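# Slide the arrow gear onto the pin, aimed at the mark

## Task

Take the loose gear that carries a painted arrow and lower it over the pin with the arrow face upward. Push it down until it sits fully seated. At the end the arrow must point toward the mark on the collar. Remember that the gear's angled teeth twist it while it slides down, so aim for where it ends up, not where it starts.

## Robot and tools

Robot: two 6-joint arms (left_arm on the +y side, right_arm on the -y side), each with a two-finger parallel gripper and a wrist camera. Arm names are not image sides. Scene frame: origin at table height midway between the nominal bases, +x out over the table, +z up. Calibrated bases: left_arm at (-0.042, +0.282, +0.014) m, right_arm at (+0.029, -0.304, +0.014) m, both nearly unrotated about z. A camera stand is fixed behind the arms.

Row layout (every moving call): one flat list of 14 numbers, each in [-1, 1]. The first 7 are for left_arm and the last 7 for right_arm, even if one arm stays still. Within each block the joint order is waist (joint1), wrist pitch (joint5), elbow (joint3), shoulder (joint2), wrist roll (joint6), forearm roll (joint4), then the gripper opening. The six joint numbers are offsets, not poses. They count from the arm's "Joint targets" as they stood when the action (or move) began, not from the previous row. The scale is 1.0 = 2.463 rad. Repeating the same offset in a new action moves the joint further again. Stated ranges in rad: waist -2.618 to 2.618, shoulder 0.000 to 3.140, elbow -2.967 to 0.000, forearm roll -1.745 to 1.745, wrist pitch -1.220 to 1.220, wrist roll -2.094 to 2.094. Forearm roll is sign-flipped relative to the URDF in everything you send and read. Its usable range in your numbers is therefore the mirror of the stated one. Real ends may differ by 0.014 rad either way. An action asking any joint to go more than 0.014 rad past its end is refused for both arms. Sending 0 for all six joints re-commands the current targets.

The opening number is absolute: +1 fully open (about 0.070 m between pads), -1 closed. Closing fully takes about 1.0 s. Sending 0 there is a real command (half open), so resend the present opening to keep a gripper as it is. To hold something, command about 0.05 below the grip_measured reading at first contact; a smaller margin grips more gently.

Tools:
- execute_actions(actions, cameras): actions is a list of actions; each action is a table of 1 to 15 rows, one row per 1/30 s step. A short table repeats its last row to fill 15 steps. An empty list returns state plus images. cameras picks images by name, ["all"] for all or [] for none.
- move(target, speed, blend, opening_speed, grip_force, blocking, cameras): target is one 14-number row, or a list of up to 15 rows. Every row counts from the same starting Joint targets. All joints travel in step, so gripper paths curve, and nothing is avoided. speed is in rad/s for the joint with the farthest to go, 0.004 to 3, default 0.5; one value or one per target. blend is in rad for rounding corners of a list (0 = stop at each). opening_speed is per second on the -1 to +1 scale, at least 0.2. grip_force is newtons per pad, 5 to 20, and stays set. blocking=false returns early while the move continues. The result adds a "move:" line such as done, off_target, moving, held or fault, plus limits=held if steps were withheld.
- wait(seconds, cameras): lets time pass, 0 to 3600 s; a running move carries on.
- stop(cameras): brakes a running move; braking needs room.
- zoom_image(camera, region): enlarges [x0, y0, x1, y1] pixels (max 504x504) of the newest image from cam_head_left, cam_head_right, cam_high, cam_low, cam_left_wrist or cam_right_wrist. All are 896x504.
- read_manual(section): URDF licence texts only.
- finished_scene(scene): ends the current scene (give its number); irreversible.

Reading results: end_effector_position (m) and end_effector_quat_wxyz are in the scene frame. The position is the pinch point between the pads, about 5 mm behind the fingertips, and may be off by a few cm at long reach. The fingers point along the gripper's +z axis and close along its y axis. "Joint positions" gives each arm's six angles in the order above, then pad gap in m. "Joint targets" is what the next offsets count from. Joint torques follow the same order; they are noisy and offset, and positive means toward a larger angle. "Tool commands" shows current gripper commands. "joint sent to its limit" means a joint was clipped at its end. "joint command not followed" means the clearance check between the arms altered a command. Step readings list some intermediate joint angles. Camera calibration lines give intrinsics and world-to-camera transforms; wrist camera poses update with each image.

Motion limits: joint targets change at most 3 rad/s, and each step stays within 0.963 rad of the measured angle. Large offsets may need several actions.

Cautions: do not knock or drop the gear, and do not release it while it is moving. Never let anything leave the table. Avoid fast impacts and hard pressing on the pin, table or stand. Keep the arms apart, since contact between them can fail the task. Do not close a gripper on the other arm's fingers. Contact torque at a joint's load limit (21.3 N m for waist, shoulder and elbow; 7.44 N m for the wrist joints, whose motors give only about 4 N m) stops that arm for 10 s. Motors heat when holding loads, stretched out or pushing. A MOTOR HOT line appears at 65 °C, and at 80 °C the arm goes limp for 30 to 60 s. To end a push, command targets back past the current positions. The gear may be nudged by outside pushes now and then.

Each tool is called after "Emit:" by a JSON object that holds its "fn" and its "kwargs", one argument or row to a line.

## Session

Emit:
{"fn": "execute_actions", "kwargs": {
  "actions": []
}}

Emit:
{"fn": "zoom_image", "kwargs": {
  "camera": "cam_head_left",
  "region": [330, 230, 490, 370]
}}

Scene clock: 0.00 s.
left_arm: end_effector_position=(+0.1356, +0.8350, +0.1822) grip_measured=+0.97 end_effector_quat_wxyz=(+0.643, -0.512, +0.410, +0.396) | right_arm: end_effector_position=(+0.2084, -0.4289, +0.2143) grip_measured=+0.98 end_effector_quat_wxyz=(+0.302, +0.601, +0.739, +0.029)
Joint names: [waist, wrist pitch, elbow, shoulder, wrist roll, forearm roll]
Joint positions: left_arm=[1.175 -1.106 -1.196 2.217 -0.145 0.334 0.069] | right_arm=[-0.674 0.958 -0.752 0.837 0.717 -0.036 0.069]
Joint torques (N m): no reading
Joint targets: left_arm=[1.175 -1.106 -1.196 2.217 -0.145 0.334] | right_arm=[-0.674 0.958 -0.752 0.837 0.717 -0.036]
Tool commands: left_gripper/opening=+1.0 right_gripper/opening=+1.0
camera_calibration:
cam_left_wrist: T_world_to_cam=[[0.92623, -0.15811, 0.3422, -0.05629], [0.22558, -0.49481, -0.83921, 0.53357], [0.30201, 0.8545, -0.42264, -0.55726]] pos_world=[0.10008, 0.73129, 0.23152]
cam_right_wrist: T_world_to_cam=[[-0.87004, -0.27834, -0.40687, 0.14951], [-0.3563, 0.92545, 0.1288, 0.44502], [0.34069, 0.25704, -0.90436, 0.3538]] pos_world=[0.1681, -0.46116, 0.32347]

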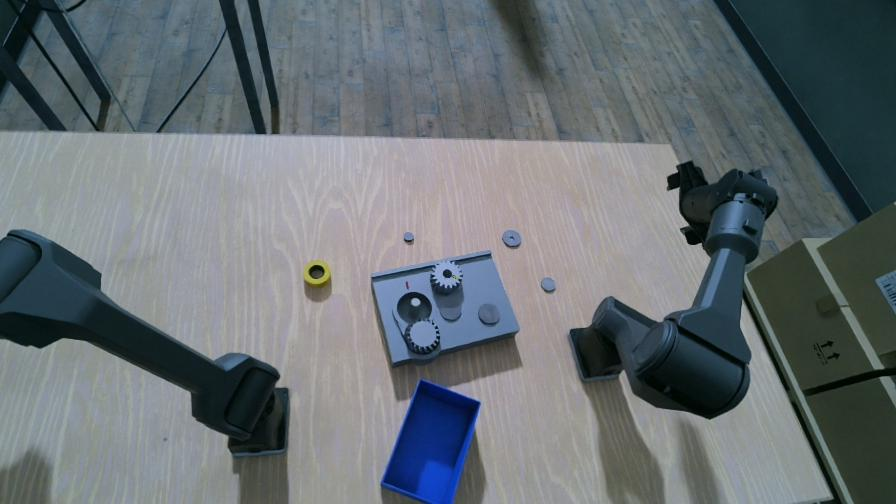

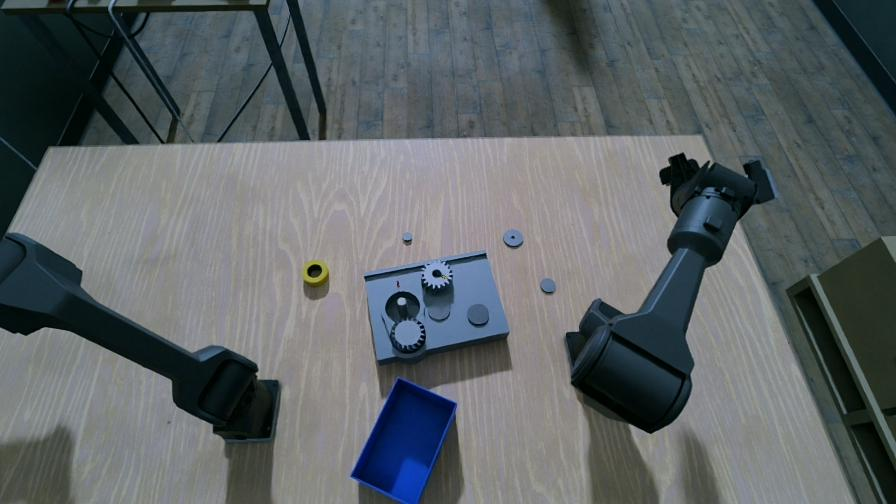

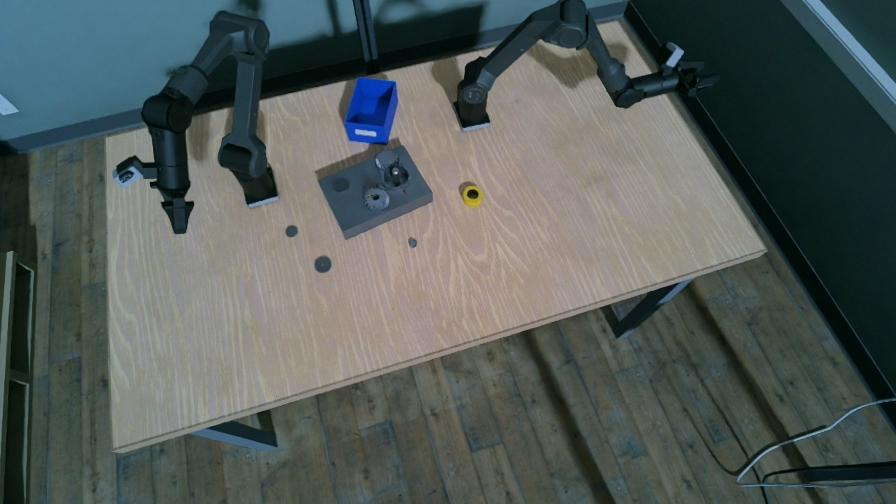

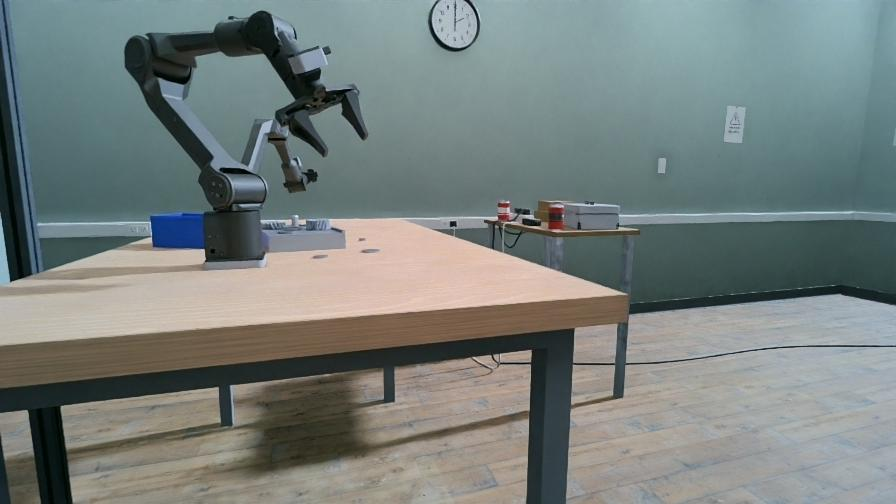

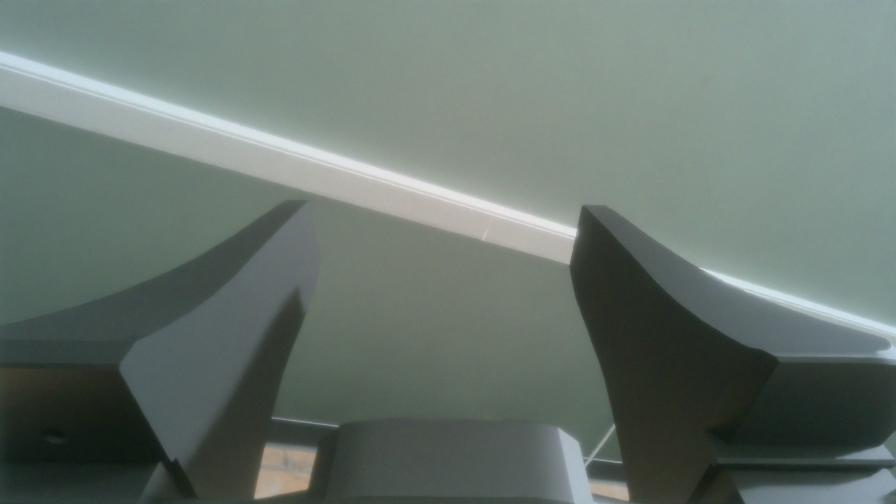

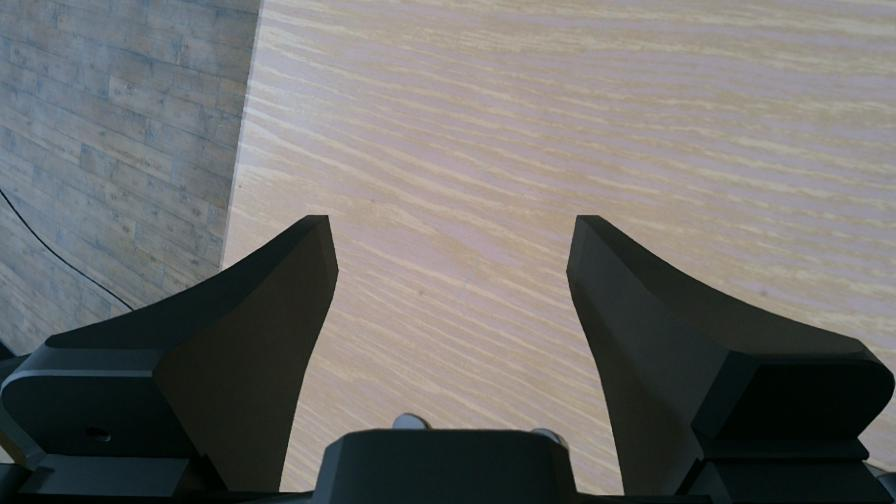

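Scaled by 3.150 from the camera's image (finer frame: 1280x720).

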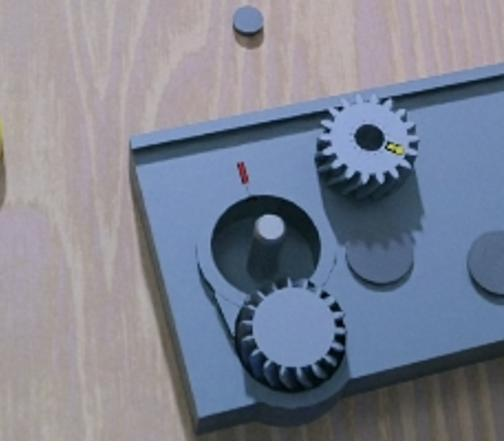

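Emit:
{"fn": "move", "kwargs": {
  "target": [0,0,0,0,0,0,1,0.8022,0.0901,-0.2363,0.3959,0.1112,0.0146,1],
  "speed": 1.3,
  "cameras": ["cam_right_wrist"]
}}

Emit:
{"fn": "zoom_image", "kwargs": {
  "camera": "cam_right_wrist",
  "region": [370, 60, 590, 360]
}}

Scene clock: 37.03 s.
left_arm: end_effector_position=(+0.1356, +0.8350, +0.1822) grip_measured=+0.97 end_effector_quat_wxyz=(+0.643, -0.512, +0.410, +0.396) | right_arm: end_effector_position=(+0.1084, +0.0315, +0.1049) grip_measured=+0.98 end_effector_quat_wxyz=(+0.000, -0.174, +0.985, -0.001)
Joint positions: left_arm=[1.175 -1.106 -1.196 2.217 -0.145 0.334 0.069] | right_arm=[1.302 1.18 -1.334 1.813 0.99 0 0.069]
Joint torques (N m): left_arm=[0.08 -1.25 -4.35 -11.09 0.04 -0.12] | right_arm=[-0.74 -0.01 -2.84 -5.11 0.09 0.12]
Joint targets: left_arm=[1.175 -1.106 -1.196 2.217 -0.145 0.334] | right_arm=[1.302 1.180 -1.334 1.813 0.991 0.000]
move: done
cam_right_wrist: T_world_to_cam=[[0.34382, -0.93903, -0.00136, -0.00714], [-0.76959, -0.28261, 0.5726, 0.03368], [-0.53807, -0.19582, -0.81983, 0.27126]] pos_world=[0.17433, 0.05593, 0.20309]

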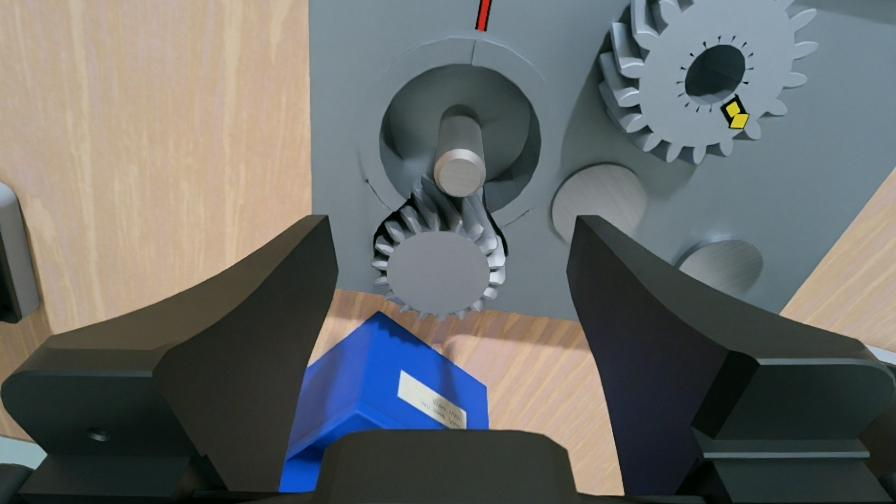

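Scaled by 1.680 from the camera's image (finer frame: 1280x720).

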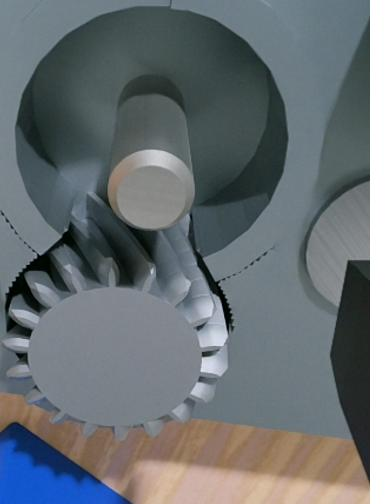

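Emit:
{"fn": "zoom_image", "kwargs": {
  "camera": "cam_right_wrist",
  "region": [590, 0, 830, 180]
}}

Emit:
{"fn": "zoom_image", "kwargs": {
  "camera": "cam_right_wrist",
  "region": [365, 160, 515, 330]
}}

Emit:
{"fn": "zoom_image", "kwargs": {
  "camera": "cam_right_wrist",
  "region": [370, 0, 560, 210]
}}

Scaled by 2.100 from the camera's image (finer frame: 1280x720).

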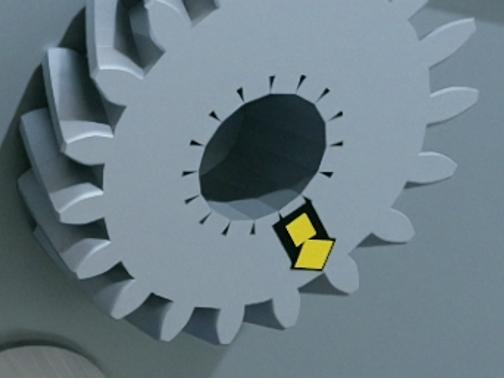

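Scaled by 2.965 from the camera's image (finer frame: 1280x720).

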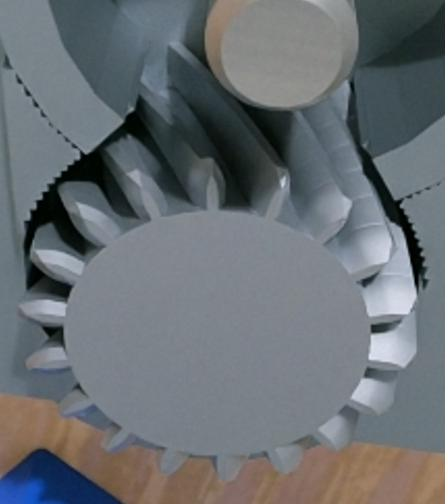

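Scaled by 2.400 from the camera's image (finer frame: 1280x720).

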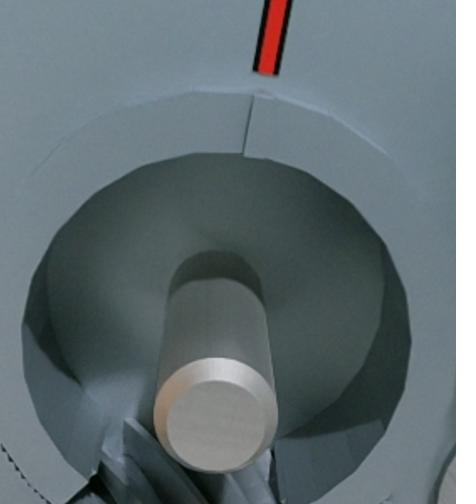

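Emit:
{"fn": "move", "kwargs": {
  "target": [0,0,0,0,0,0,1,0,0,0,0,-1.1551,0,1],
  "speed": 2.0,
  "cameras": ["cam_right_wrist"]
}}

Emit:
{"fn": "zoom_image", "kwargs": {
  "camera": "cam_right_wrist",
  "region": [350, 20, 600, 330]
}}

every number of target must lie in [-1, 1]; nothing of the call was run
Scene clock: 61.97 s.
left_arm: end_effector_position=(+0.1356, +0.8350, +0.1822) grip_measured=+0.97 end_effector_quat_wxyz=(+0.643, -0.512, +0.410, +0.396) | right_arm: end_effector_position=(+0.1084, +0.0315, +0.1049) grip_measured=+0.98 end_effector_quat_wxyz=(+0.000, -0.174, +0.985, -0.001)
Joint positions: left_arm=[1.175 -1.106 -1.196 2.217 -0.145 0.334 0.069] | right_arm=[1.302 1.18 -1.334 1.813 0.99 0 0.069]
Joint torques (N m): left_arm=[0.07 -1.26 -4.26 -11.08 0.04 -0.11] | right_arm=[0.04 -0.22 -2.99 -4.92 -0.13 -0.03]
Joint targets: left_arm=[1.175 -1.106 -1.196 2.217 -0.145 0.334] | right_arm=[1.302 1.180 -1.334 1.813 0.991 0.000]
Tool commands: left_gripper/opening=+1.0 right_gripper/opening=+1.0

Scaled by 1.626 from the camera's image (finer frame: 1280x720).
This view is cut from an older image: the scene may have changed since it was taken.

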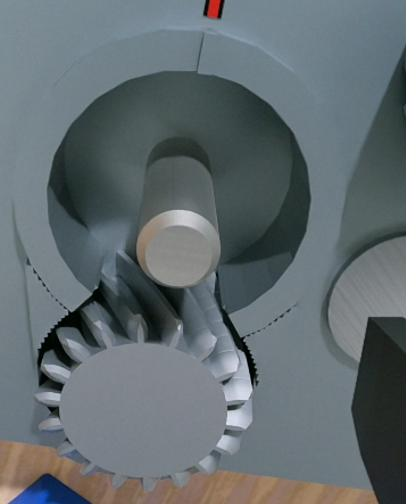

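Emit:
{"fn": "move", "kwargs": {
  "target": [0,0,0,0,0,0,1,0,0,0,0,-1,0,1],
  "speed": 2.0,
  "cameras": ["cam_right_wrist"]
}}

Emit:
{"fn": "zoom_image", "kwargs": {
  "camera": "cam_right_wrist",
  "region": [330, 80, 580, 390]
}}

Scene clock: 66.70 s.
left_arm: end_effector_position=(+0.1356, +0.8350, +0.1822) grip_measured=+0.97 end_effector_quat_wxyz=(+0.643, -0.512, +0.410, +0.396) | right_arm: end_effector_position=(+0.1084, +0.0315, +0.1049) grip_measured=+0.98 end_effector_quat_wxyz=(+0.001, +0.986, -0.164, +0.000)
Joint positions: left_arm=[1.175 -1.106 -1.196 2.217 -0.145 0.334 0.069] | right_arm=[1.302 1.18 -1.334 1.813 -1.472 0 0.069]
Joint torques (N m): left_arm=[0.11 -1.26 -4.35 -11.04 0.04 -0.11] | right_arm=[0.28 -0.16 -2.99 -4.96 0.12 -0.06]
Joint targets: left_arm=[1.175 -1.106 -1.196 2.217 -0.145 0.334] | right_arm=[1.302 1.180 -1.334 1.813 -1.472 0.000]
move: done
cam_right_wrist: T_world_to_cam=[[0.32214, 0.94668, -0.00373, -0.06387], [0.77693, -0.26212, 0.57243, -0.13452], [0.54094, -0.1873, -0.81994, 0.15407]] pos_world=[0.04174, 0.05406, 0.20309]

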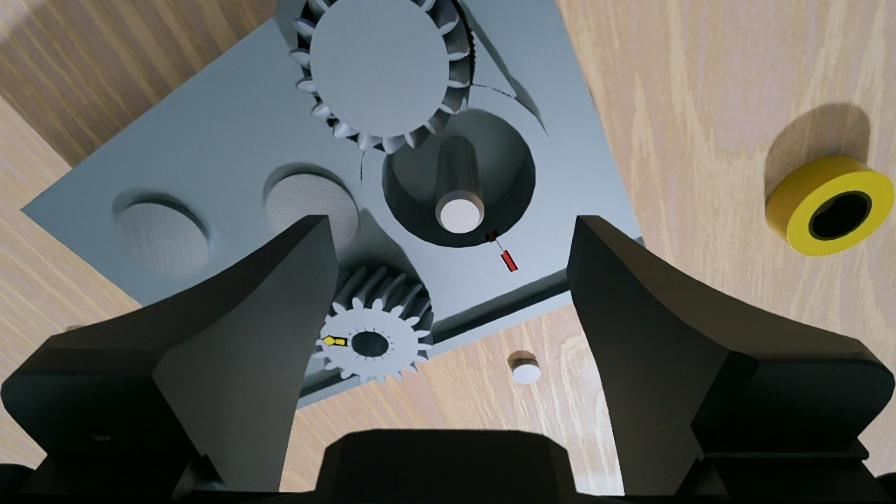

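Scaled by 1.626 from the camera's image (finer frame: 1280x720).

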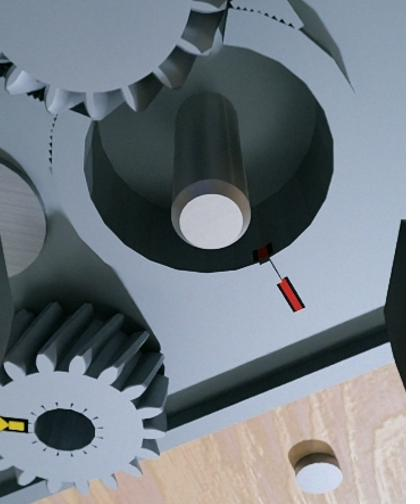

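Emit:
{"fn": "move", "kwargs": {
  "target": [0,0,0,0,0,0,1,-0.1067,-0.0421,0.0840,-0.0424,0.8932,0,1],
  "speed": 2.0,
  "cameras": ["cam_right_wrist"]
}}

Emit:
{"fn": "zoom_image", "kwargs": {
  "camera": "cam_right_wrist",
  "region": [350, 90, 560, 300]
}}

Emit:
{"fn": "zoom_image", "kwargs": {
  "camera": "cam_right_wrist",
  "region": [350, 80, 470, 190]
}}

Scene clock: 94.40 s.
left_arm: end_effector_position=(+0.1356, +0.8350, +0.1822) grip_measured=+0.97 end_effector_quat_wxyz=(+0.643, -0.512, +0.410, +0.396) | right_arm: end_effector_position=(+0.1755, -0.0331, +0.0905) grip_measured=+0.98 end_effector_quat_wxyz=(+0.000, -0.173, +0.985, +0.000)
Joint positions: left_arm=[1.175 -1.106 -1.196 2.217 -0.145 0.334 0.069] | right_arm=[1.039 1.076 -1.127 1.708 0.728 0 0.069]
Joint torques (N m): left_arm=[0.14 -1.26 -4.36 -11.1 0.05 -0.11] | right_arm=[-0.52 -0.24 -2.26 -4.29 -0.11 0.16]
Joint targets: left_arm=[1.175 -1.106 -1.196 2.217 -0.145 0.334] | right_arm=[1.039 1.076 -1.127 1.708 0.728 0.000]
move: done
cam_right_wrist: T_world_to_cam=[[0.34318, -0.93927, -0.0027, -0.09067], [-0.77009, -0.28301, 0.57173, 0.07553], [-0.53777, -0.19412, -0.82044, 0.28293]] pos_world=[0.24143, -0.00886, 0.18869]

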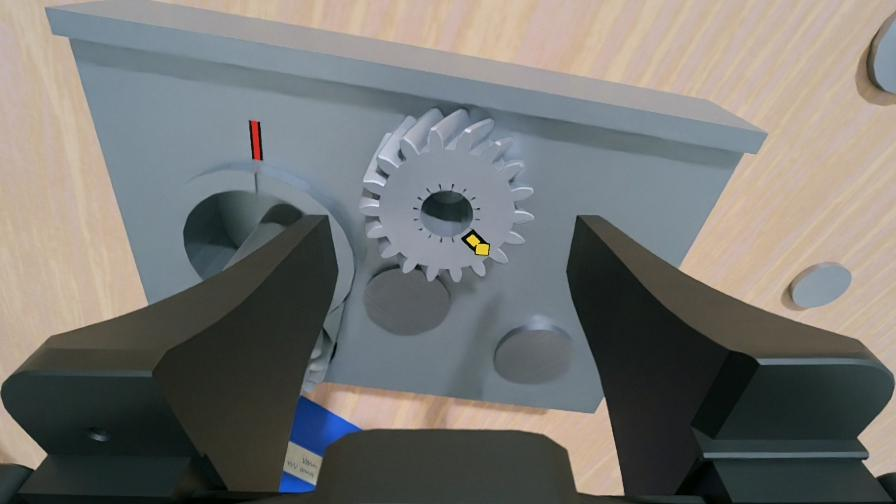

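Scaled by 2.400 from the camera's image (finer frame: 1280x720).

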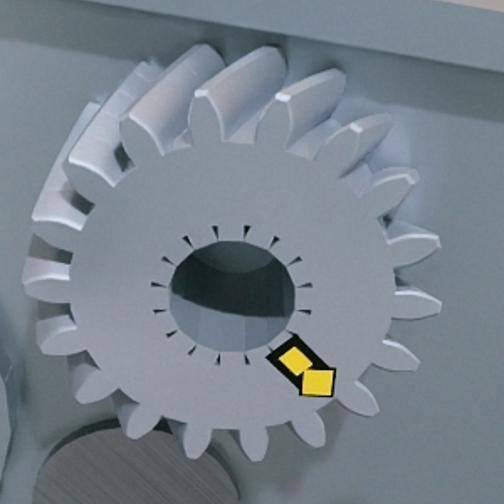

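Scaled by 4.200 from the camera's image (finer frame: 1280x720).

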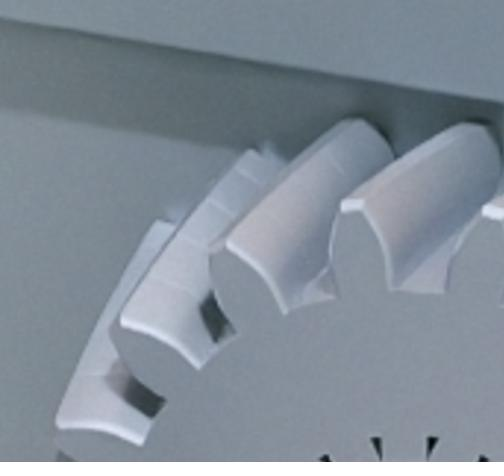

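Emit:
{"fn": "move", "kwargs": {
  "target": [0,0,0,0,0,0,1,0.0021,-0.0461,0.0261,0.0265,-0.0022,0,1],
  "speed": 0.12,
  "cameras": ["cam_right_wrist"]
}}

Emit:
{"fn": "zoom_image", "kwargs": {
  "camera": "cam_right_wrist",
  "region": [330, 130, 580, 380]
}}

Scene clock: 166.40 s.
left_arm: end_effector_position=(+0.1356, +0.8350, +0.1822) grip_measured=+0.97 end_effector_quat_wxyz=(+0.643, -0.512, +0.410, +0.396) | right_arm: end_effector_position=(+0.1739, -0.0330, +0.0556) grip_measured=+0.98 end_effector_quat_wxyz=(-0.005, -0.178, +0.984, -0.006)
Joint positions: left_arm=[1.175 -1.106 -1.196 2.217 -0.145 0.334 0.069] | right_arm=[1.044 0.962 -1.062 1.774 0.722 0 0.069]
Joint torques (N m): left_arm=[0.09 -1.26 -4.3 -11.11 0.04 -0.11] | right_arm=[0.27 0.02 -2.6 -4.32 -0.13 0]
Joint targets: left_arm=[1.175 -1.106 -1.196 2.217 -0.145 0.334] | right_arm=[1.044 0.962 -1.063 1.773 0.722 0.000]
move: done
cam_right_wrist: T_world_to_cam=[[0.3528, -0.93567, 0.00768, -0.09221], [-0.76283, -0.28286, 0.58145, 0.09247], [-0.54187, -0.21099, -0.81354, 0.25326]] pos_world=[0.24031, -0.00669, 0.15298]

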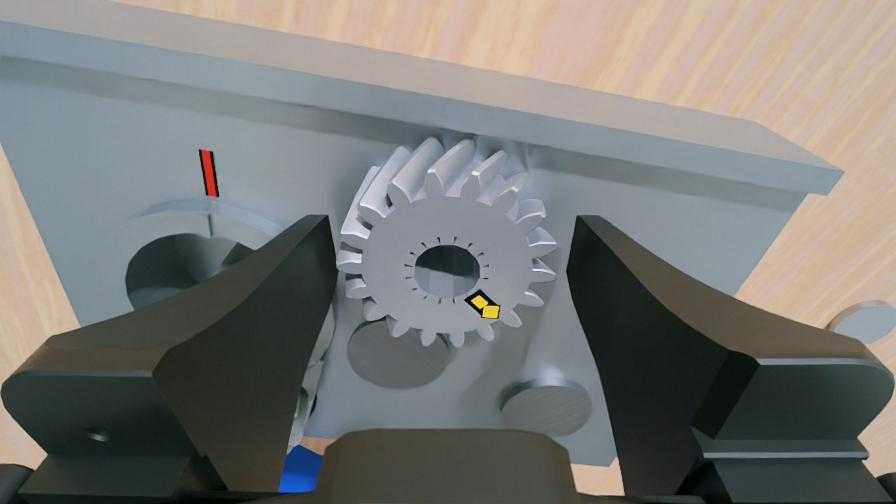

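Scaled by 2.016 from the camera's image (finer frame: 1280x720).

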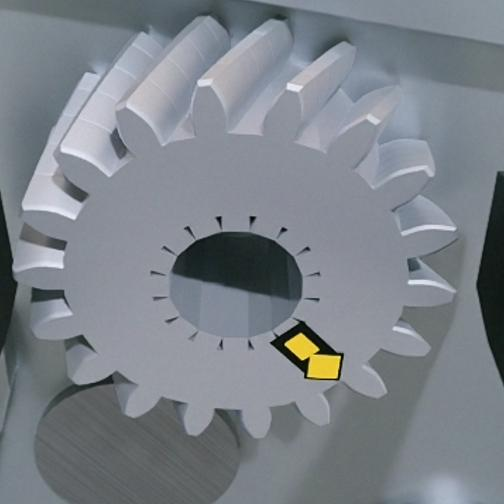

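Emit:
{"fn": "move", "kwargs": {
  "target": [
    [0,0,0,0,0,0,1,0.0020,0,0,0,0.0020,0,1],
    [0,0,0,0,0,0,1,0.0020,0,0,0,0.0020,0,0.58],
    [0,0,0,0,0,0,1,0.0020,0.0629,-0.0363,-0.0262,0.0020,0,0.58],
    [0,0,0,0,0,0,1,0.0946,0.0843,-0.1109,0.0270,-0.976,0,0.58]
  ],
  "speed": [0.1,0.1,0.2,1.4],
  "blend": [0,0,0.02,0],
  "grip_force": [20,10]
}}

Emit:
{"fn": "move", "kwargs": {
  "target": [0,0,0,0,0,0,1,0,0,0,0,-0.0856,0,0.58],
  "speed": 0.6,
  "cameras": ["cam_right_wrist","cam_head_left"]
}}

Emit:
{"fn": "zoom_image", "kwargs": {
  "camera": "cam_right_wrist",
  "region": [330, 130, 580, 380]
}}

Scene clock: 194.70 s.
left_arm: end_effector_position=(+0.1356, +0.8350, +0.1822) grip_measured=+0.97 end_effector_quat_wxyz=(+0.643, -0.512, +0.410, +0.396) | right_arm: end_effector_position=(+0.1171, +0.0311, +0.0963) grip_measured=+0.67 end_effector_quat_wxyz=(+0.008, +0.997, -0.073, -0.001)
Joint positions: left_arm=[1.175 -1.106 -1.196 2.217 -0.145 0.334 0.069] | right_arm=[1.277 1.17 -1.336 1.839 -1.682 0 0.059]
Joint torques (N m): left_arm=[0.08 -1.27 -4.33 -11.14 0.04 -0.12] | right_arm=[-0.01 0.11 -3.53 -5.21 0.12 0.07]
Joint targets: left_arm=[1.175 -1.106 -1.196 2.217 -0.145 0.334] | right_arm=[1.277 1.170 -1.336 1.840 -1.682 0.000]
grip_force (N): 20, 10
move: done

Scene clock: 195.47 s.
left_arm: end_effector_position=(+0.1356, +0.8350, +0.1822) grip_measured=+0.97 end_effector_quat_wxyz=(+0.643, -0.512, +0.410, +0.396) | right_arm: end_effector_position=(+0.1171, +0.0311, +0.0963) grip_measured=+0.67 end_effector_quat_wxyz=(+0.007, +0.999, +0.033, -0.002)
Joint positions: left_arm=[1.175 -1.106 -1.196 2.217 -0.145 0.334 0.069] | right_arm=[1.277 1.17 -1.336 1.839 -1.893 0 0.059]
Joint torques (N m): left_arm=[0.13 -1.27 -4.34 -11.09 0.03 -0.12] | right_arm=[-0.21 0.11 -3.41 -5.33 0.16 0.07]
Joint targets: left_arm=[1.175 -1.106 -1.196 2.217 -0.145 0.334] | right_arm=[1.277 1.170 -1.336 1.840 -1.892 0.000]
grip_force (N): 20, 10
move: done
cam_right_wrist: T_world_to_cam=[[-0.06811, 0.99753, -0.01724, -0.02098], [0.82029, 0.06582, 0.56815, -0.15129], [0.56788, 0.02456, -0.82274, 0.13274]] pos_world=[0.04729, 0.02763, 0.19481]
Images, in order (width x height): cam_head_left 896x504, cam_right_wrist 896x504.

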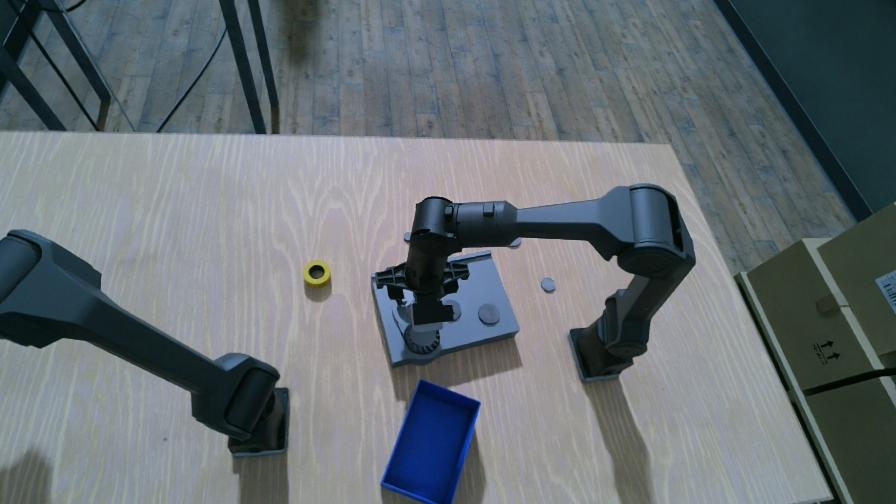

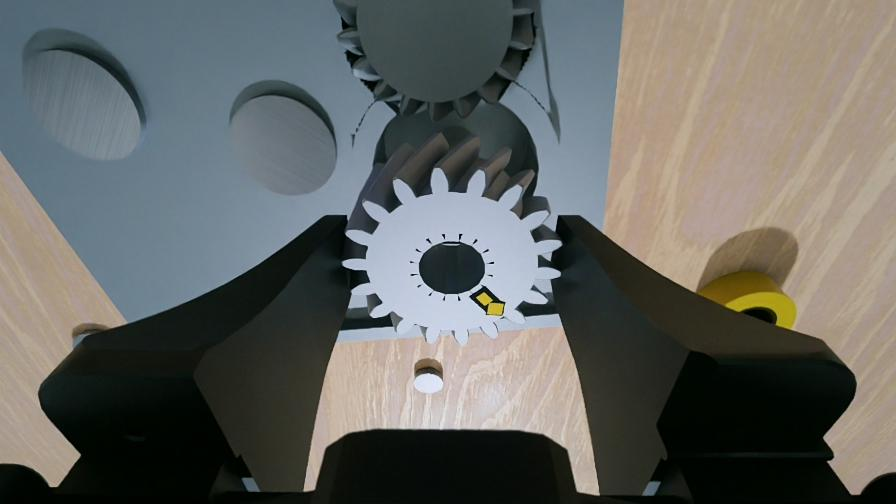

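Scaled by 2.016 from the camera's image (finer frame: 1280x720).

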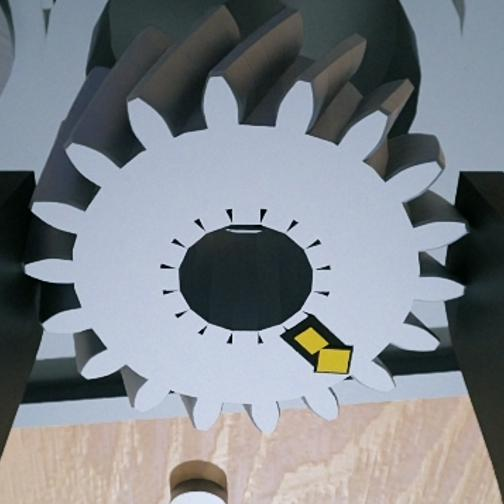

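Emit:
{"fn": "zoom_image", "kwargs": {
  "camera": "cam_right_wrist",
  "region": [410, 225, 500, 305]
}}

Emit:
{"fn": "zoom_image", "kwargs": {
  "camera": "cam_head_left",
  "region": [370, 250, 490, 370]
}}

Scaled by 5.600 from the camera's image (finer frame: 1280x720).

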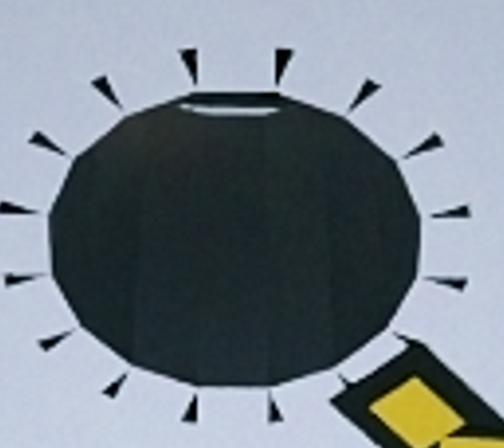

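Scaled by 4.200 from the camera's image (finer frame: 1280x720).

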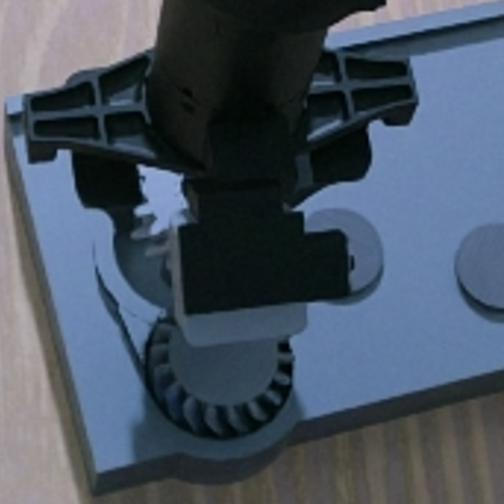

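Emit:
{"fn": "move", "kwargs": {
  "target": [
    [0,0,0,0,0,0,1,-0.0008,-0.0084,0.0039,0.0041,-0.0011,0,0.58],
    [0,0,0,0,0,0,1,-0.0008,-0.0260,0.0153,0.0102,-0.0011,0,0.58]
  ],
  "speed": [0.1,0.03],
  "blend": [0.003,0],
  "cameras": ["cam_right_wrist"]
}}

Emit:
{"fn": "zoom_image", "kwargs": {
  "camera": "cam_right_wrist",
  "region": [380, 190, 530, 320]
}}

Scene clock: 239.87 s.
left_arm: end_effector_position=(+0.1356, +0.8350, +0.1822) grip_measured=+0.97 end_effector_quat_wxyz=(+0.643, -0.512, +0.410, +0.396) | right_arm: end_effector_position=(+0.1179, +0.0323, +0.0773) grip_measured=+0.67 end_effector_quat_wxyz=(+0.008, +0.999, +0.033, -0.003)
Joint positions: left_arm=[1.175 -1.106 -1.196 2.217 -0.145 0.334 0.069] | right_arm=[1.275 1.104 -1.297 1.868 -1.895 -0.001 0.059]
Joint torques (N m): left_arm=[0.11 -1.26 -4.35 -11.11 0.04 -0.12] | right_arm=[-0.43 -0.11 -3.23 -5.54 -0.1 0.42]
Joint targets: left_arm=[1.175 -1.106 -1.196 2.217 -0.145 0.334] | right_arm=[1.275 1.106 -1.298 1.865 -1.895 0.000]
grip_force (N): 20, 10
move: done
cam_right_wrist: T_world_to_cam=[[-0.06765, 0.99756, -0.01734, -0.02254], [0.82081, 0.06553, 0.56743, -0.14135], [0.56718, 0.02416, -0.82324, 0.11672]] pos_world=[0.04829, 0.02893, 0.17591]

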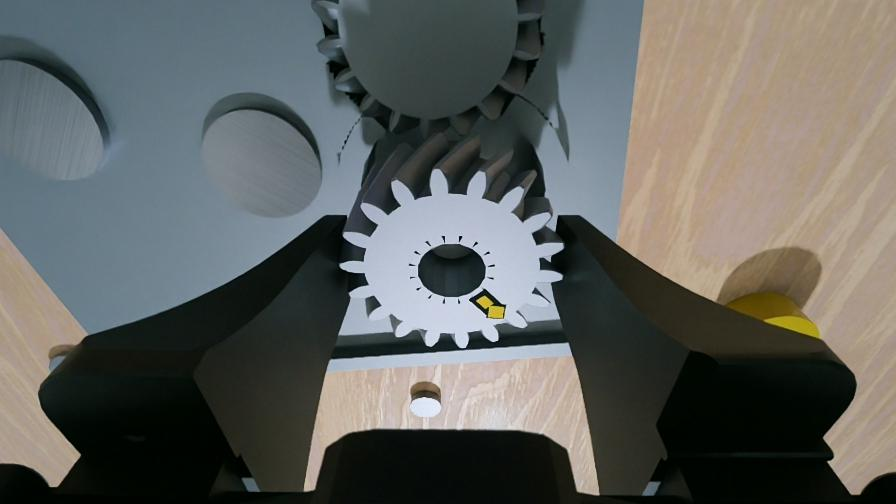

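Scaled by 3.360 from the camera's image (finer frame: 1280x720).

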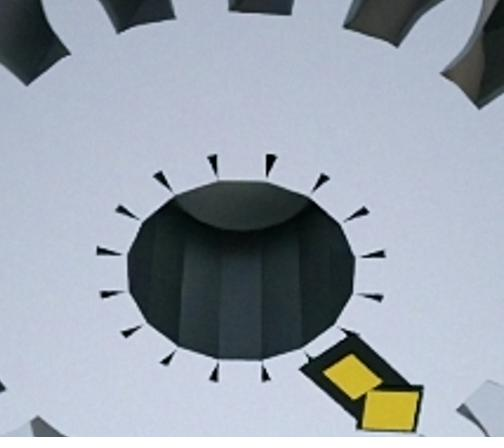

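Emit:
{"fn": "move", "kwargs": {
  "target": [
    [0,0,0,0,0,0,1,0,-0.0132,0.0080,0.0052,0,0,0.58],
    [0,0,0,0,0,0,1,0,-0.0263,0.0160,0.0104,0.0469,0,0.58],
    [0,0,0,0,0,0,1,0,-0.0263,0.0160,0.0104,0.0469,0,1]
  ],
  "speed": [0.04,0.04,0.1],
  "blend": [0.002,0,0],
  "grip_force": [20,7],
  "opening_speed": 1.0,
  "cameras": ["cam_right_wrist"]
}}

Emit:
{"fn": "zoom_image", "kwargs": {
  "camera": "cam_right_wrist",
  "region": [330, 90, 580, 380]
}}

Scene clock: 261.53 s.
left_arm: end_effector_position=(+0.1356, +0.8350, +0.1822) grip_measured=+0.97 end_effector_quat_wxyz=(+0.643, -0.512, +0.410, +0.396) | right_arm: end_effector_position=(+0.1183, +0.0319, +0.0598) grip_measured=+0.98 end_effector_quat_wxyz=(+0.008, +1.000, -0.025, -0.001)
Joint positions: left_arm=[1.175 -1.106 -1.196 2.217 -0.145 0.334 0.069] | right_arm=[1.275 1.041 -1.259 1.892 -1.779 0.001 0.069]
Joint torques (N m): left_arm=[0.09 -1.26 -4.37 -11.12 0.04 -0.11] | right_arm=[-0.11 0.13 -2.84 -5.2 -0.07 -0.15]
Joint targets: left_arm=[1.175 -1.106 -1.196 2.217 -0.145 0.334] | right_arm=[1.275 1.041 -1.259 1.891 -1.780 0.000]
grip_force (N): 20, 7
move: done
cam_right_wrist: T_world_to_cam=[[0.04705, 0.99872, -0.01862, -0.03592], [0.82094, -0.02804, 0.57032, -0.12879], [0.56907, -0.04212, -0.82121, 0.10391]] pos_world=[0.04829, 0.03664, 0.15811]

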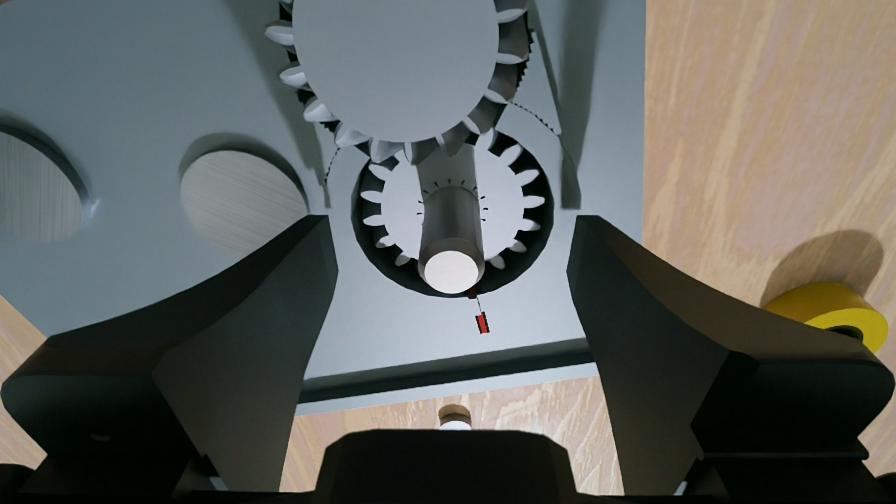

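Scaled by 1.738 from the camera's image (finer frame: 1280x720).

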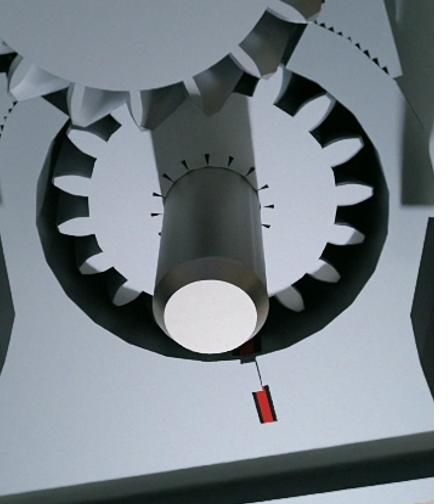

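Emit:
{"fn": "move", "kwargs": {
  "target": [
    [0,0,0,0,0,0,1,0,0.0560,-0.0320,-0.0210,0,0,1],
    [0,0,0,0,0,0,1,0,0.0560,-0.0320,-0.0210,0.95,0,1]
  ],
  "speed": [0.3,2.0],
  "blend": [0.03,0],
  "cameras": ["cam_right_wrist"]
}}

Emit:
{"fn": "zoom_image", "kwargs": {
  "camera": "cam_right_wrist",
  "region": [350, 20, 600, 330]
}}

Scene clock: 271.43 s.
left_arm: end_effector_position=(+0.1356, +0.8350, +0.1822) grip_measured=+0.97 end_effector_quat_wxyz=(+0.643, -0.512, +0.410, +0.396) | right_arm: end_effector_position=(+0.1175, +0.0297, +0.0971) grip_measured=+0.98 end_effector_quat_wxyz=(-0.006, -0.367, +0.930, -0.009)
Joint positions: left_arm=[1.175 -1.106 -1.196 2.217 -0.145 0.334 0.069] | right_arm=[1.275 1.179 -1.338 1.839 0.56 0.001 0.069]
Joint torques (N m): left_arm=[0.12 -1.26 -4.33 -11.07 0.04 -0.12] | right_arm=[0.29 0.05 -2.33 -4.27 -0.11 -0.01]
Joint targets: left_arm=[1.175 -1.106 -1.196 2.217 -0.145 0.334] | right_arm=[1.275 1.179 -1.338 1.839 0.560 0.000]
grip_force (N): 20, 7
move: done
cam_right_wrist: T_world_to_cam=[[0.68474, -0.72872, 0.00947, -0.05933], [-0.59387, -0.55041, 0.58683, 0.0307], [-0.42242, -0.40745, -0.80966, 0.26114]] pos_world=[0.16917, 0.08006, 0.19398]

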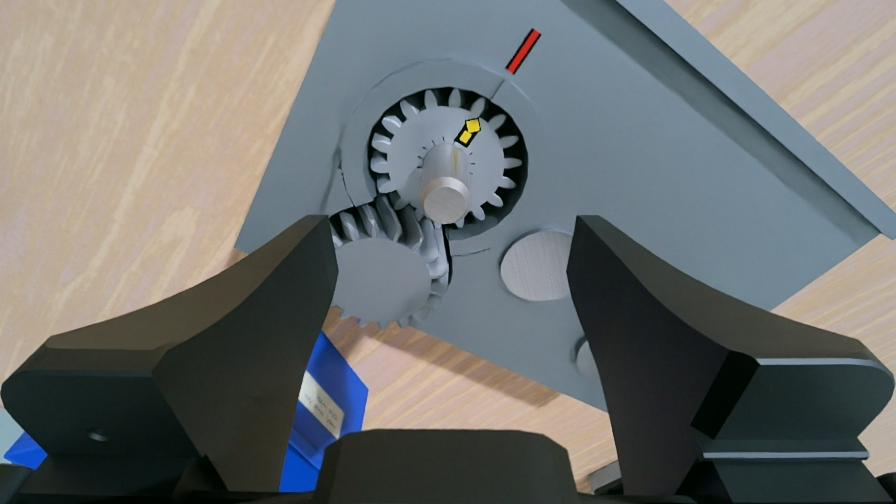

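Scaled by 1.626 from the camera's image (finer frame: 1280x720).

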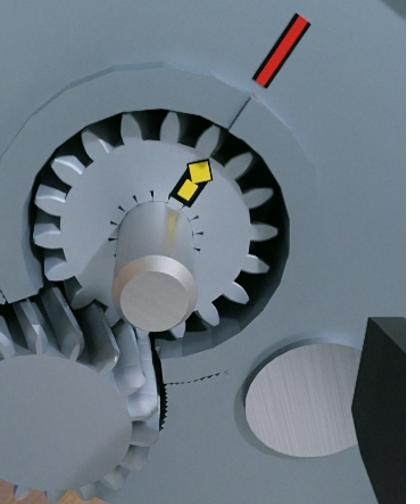

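Emit:
{"fn": "finished_scene", "kwargs": {
  "scene": 2
}}

The scene is finished: the task was done.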